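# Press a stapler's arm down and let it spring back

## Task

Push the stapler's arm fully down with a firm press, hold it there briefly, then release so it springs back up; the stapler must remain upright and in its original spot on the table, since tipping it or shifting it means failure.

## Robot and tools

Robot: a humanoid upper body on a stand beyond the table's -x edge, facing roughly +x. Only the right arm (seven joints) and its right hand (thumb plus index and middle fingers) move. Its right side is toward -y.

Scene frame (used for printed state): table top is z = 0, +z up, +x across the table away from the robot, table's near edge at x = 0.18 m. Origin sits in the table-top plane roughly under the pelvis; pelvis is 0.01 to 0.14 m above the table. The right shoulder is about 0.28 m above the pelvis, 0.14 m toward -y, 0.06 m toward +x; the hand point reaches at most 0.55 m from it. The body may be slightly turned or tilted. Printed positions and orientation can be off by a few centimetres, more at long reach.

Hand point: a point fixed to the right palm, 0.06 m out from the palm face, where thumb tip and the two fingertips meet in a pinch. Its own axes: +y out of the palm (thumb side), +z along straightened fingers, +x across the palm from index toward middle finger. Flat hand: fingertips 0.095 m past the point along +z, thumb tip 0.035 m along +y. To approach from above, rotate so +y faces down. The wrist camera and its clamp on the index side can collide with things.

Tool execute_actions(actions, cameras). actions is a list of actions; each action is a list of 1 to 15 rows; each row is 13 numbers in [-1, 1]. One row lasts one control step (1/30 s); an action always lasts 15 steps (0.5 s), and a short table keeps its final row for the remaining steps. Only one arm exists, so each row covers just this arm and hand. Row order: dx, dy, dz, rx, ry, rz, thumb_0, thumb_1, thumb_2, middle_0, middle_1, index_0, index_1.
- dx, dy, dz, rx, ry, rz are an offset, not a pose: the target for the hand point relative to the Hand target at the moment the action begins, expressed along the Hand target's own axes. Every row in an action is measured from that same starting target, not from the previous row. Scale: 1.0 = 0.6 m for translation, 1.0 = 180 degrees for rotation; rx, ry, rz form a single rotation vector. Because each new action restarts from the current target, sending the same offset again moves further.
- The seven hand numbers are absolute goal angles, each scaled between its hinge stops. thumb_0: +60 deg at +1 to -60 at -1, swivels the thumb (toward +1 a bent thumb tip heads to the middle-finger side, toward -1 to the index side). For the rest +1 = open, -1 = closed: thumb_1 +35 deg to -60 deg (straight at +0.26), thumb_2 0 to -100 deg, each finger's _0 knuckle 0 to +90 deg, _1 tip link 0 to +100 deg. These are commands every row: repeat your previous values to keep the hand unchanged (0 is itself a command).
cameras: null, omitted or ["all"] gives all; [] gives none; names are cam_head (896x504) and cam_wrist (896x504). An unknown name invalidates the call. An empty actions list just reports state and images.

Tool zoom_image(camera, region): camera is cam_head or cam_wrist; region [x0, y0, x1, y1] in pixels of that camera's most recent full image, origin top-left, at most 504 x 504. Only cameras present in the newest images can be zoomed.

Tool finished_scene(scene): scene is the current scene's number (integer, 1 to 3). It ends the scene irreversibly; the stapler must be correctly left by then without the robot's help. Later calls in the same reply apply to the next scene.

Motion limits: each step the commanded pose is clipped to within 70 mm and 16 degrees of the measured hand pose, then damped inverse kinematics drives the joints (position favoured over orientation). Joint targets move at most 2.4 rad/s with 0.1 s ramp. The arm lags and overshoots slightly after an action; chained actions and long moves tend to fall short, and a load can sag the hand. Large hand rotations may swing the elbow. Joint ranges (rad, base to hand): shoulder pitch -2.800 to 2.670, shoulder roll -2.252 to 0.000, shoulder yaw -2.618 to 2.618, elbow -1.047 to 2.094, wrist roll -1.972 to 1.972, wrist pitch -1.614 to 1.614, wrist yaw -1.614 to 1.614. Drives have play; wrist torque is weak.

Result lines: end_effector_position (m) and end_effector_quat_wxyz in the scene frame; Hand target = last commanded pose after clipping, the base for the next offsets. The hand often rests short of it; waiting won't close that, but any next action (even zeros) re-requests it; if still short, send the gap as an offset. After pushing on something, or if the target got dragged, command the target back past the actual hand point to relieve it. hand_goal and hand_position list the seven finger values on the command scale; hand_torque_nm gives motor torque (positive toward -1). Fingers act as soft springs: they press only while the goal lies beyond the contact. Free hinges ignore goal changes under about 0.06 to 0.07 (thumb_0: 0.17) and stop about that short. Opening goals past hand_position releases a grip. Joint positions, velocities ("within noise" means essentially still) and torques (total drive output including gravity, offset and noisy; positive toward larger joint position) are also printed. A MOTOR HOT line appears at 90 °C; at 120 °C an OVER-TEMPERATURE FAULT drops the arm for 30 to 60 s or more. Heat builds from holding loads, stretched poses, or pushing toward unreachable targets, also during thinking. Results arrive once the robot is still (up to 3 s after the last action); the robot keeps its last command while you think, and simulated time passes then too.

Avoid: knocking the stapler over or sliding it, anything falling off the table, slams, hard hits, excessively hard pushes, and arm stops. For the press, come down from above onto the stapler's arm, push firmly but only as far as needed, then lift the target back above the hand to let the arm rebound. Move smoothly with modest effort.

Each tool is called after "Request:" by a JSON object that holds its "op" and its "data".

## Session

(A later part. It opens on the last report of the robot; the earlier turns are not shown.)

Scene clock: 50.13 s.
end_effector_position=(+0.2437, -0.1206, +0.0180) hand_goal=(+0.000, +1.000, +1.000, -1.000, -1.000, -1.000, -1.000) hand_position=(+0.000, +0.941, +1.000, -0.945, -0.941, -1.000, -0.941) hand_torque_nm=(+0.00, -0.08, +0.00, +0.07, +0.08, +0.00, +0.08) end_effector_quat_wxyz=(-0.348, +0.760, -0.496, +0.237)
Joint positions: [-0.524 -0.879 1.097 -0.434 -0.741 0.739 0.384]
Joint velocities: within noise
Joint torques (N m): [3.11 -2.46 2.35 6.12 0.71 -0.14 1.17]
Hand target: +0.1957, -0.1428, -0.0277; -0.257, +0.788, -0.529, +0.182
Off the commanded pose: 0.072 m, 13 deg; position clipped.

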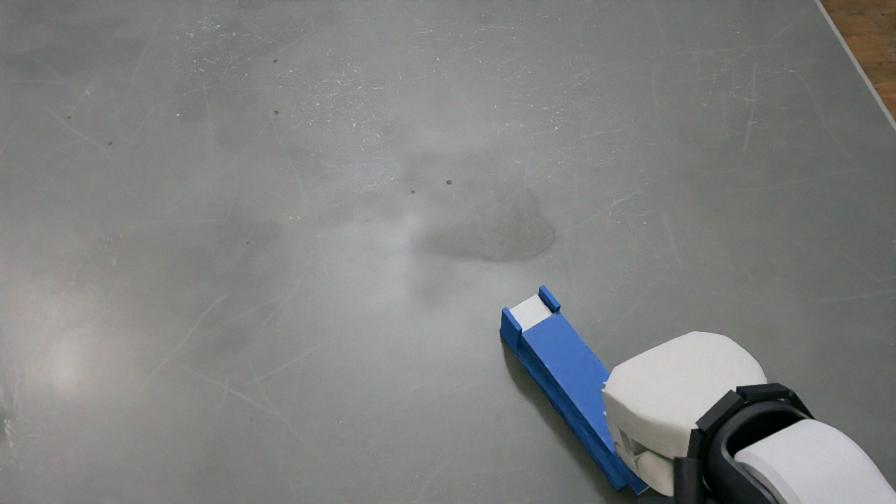

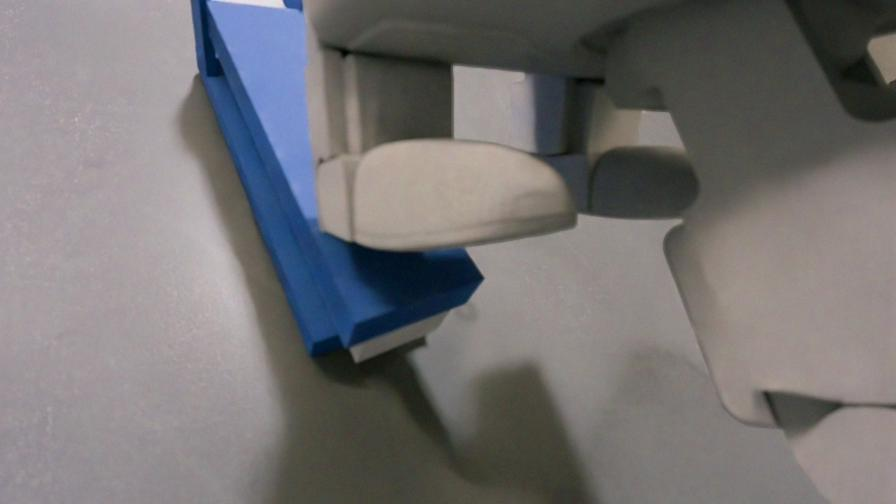

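Request:
{"op": "execute_actions", "data": {"actions": [[[0.001,-0.009,-0.009,0,0,0,0,1,1,-1,-1,-1,-1],[0.002,-0.018,-0.018,0,0,0,0,1,1,-1,-1,-1,-1],[0.003,-0.027,-0.026,0,0,0,0,1,1,-1,-1,-1,-1],[0.005,-0.037,-0.036,0,0,0,0,1,1,-1,-1,-1,-1],[0.006,-0.048,-0.047,0,0,0,0,1,1,-1,-1,-1,-1],[0.008,-0.061,-0.06,0,0,0,0,1,1,-1,-1,-1,-1],[0.01,-0.074,-0.073,0,0,0,0,1,1,-1,-1,-1,-1],[0.012,-0.087,-0.086,0,0,0,0,1,1,-1,-1,-1,-1],[0.013,-0.1,-0.098,0,0,0,0,1,1,-1,-1,-1,-1],[0.015,-0.112,-0.11,0,0,0,0,1,1,-1,-1,-1,-1],[0.016,-0.122,-0.118,0,0,0,0,1,1,-1,-1,-1,-1]],[[0.02,-0.02,-0.03,0,0,0,0,1,1,-1,-1,-1,-1],[0.04,-0.045,-0.06,0,0,0,0,1,1,-1,-1,-1,-1],[0.06,-0.06,-0.08,0,0,0,0,1,1,-1,-1,-1,-1]]]}}

Scene clock: 54.43 s.
end_effector_position=(+0.2275, -0.1725, +0.1342) hand_goal=(+0.000, +1.000, +1.000, -1.000, -1.000, -1.000, -1.000) hand_position=(+0.000, +0.941, +1.000, -0.945, -0.941, -1.000, -0.941) hand_torque_nm=(+0.00, -0.08, +0.00, +0.07, +0.08, +0.00, +0.08) end_effector_quat_wxyz=(-0.262, +0.790, -0.523, +0.181)
Joint positions: [-0.624 -1.343 0.689 -0.842 -0.339 0.724 0.849]
Joint velocities: within noise
Joint torques (N m): [-1.81 -4.57 -2.62 -0.07 -0.02 -0.17 -0.59]
Hand target: +0.2272, -0.1766, +0.1335; -0.257, +0.788, -0.529, +0.182
Off the commanded pose: 0.004 m, 1 deg.

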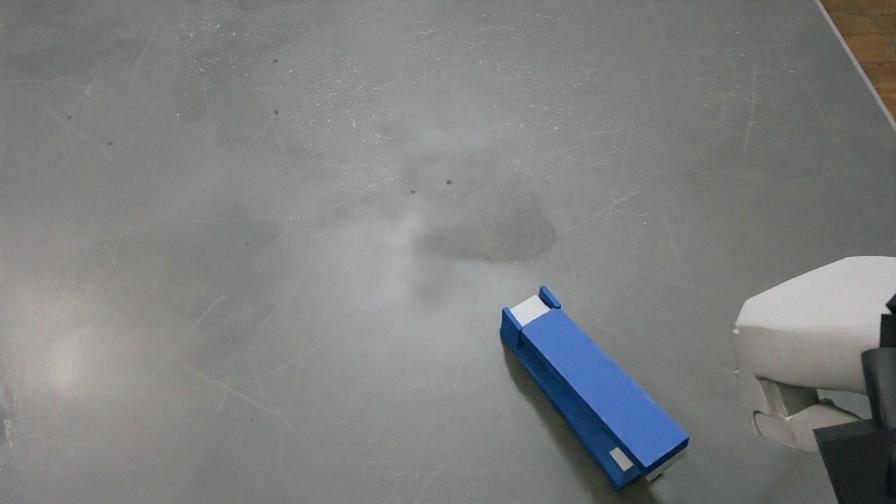

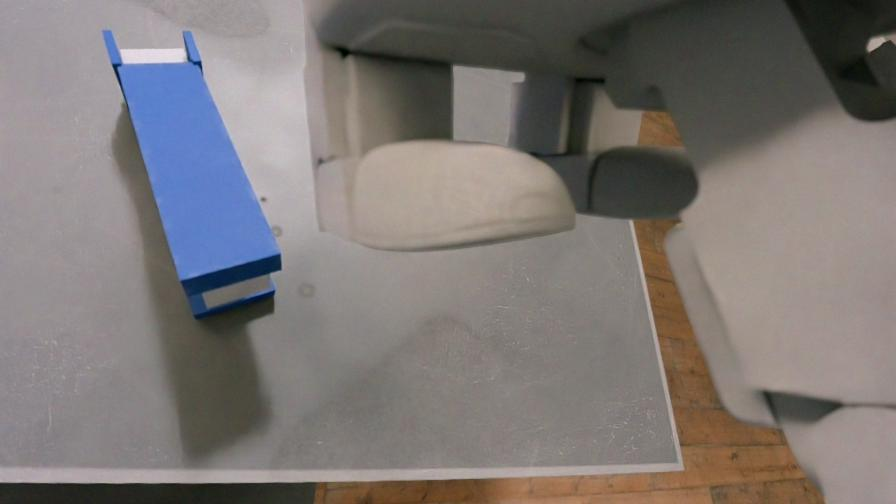

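Request:
{"op": "finished_scene", "data": {"scene": 3}}

The scene is finished: the task was done.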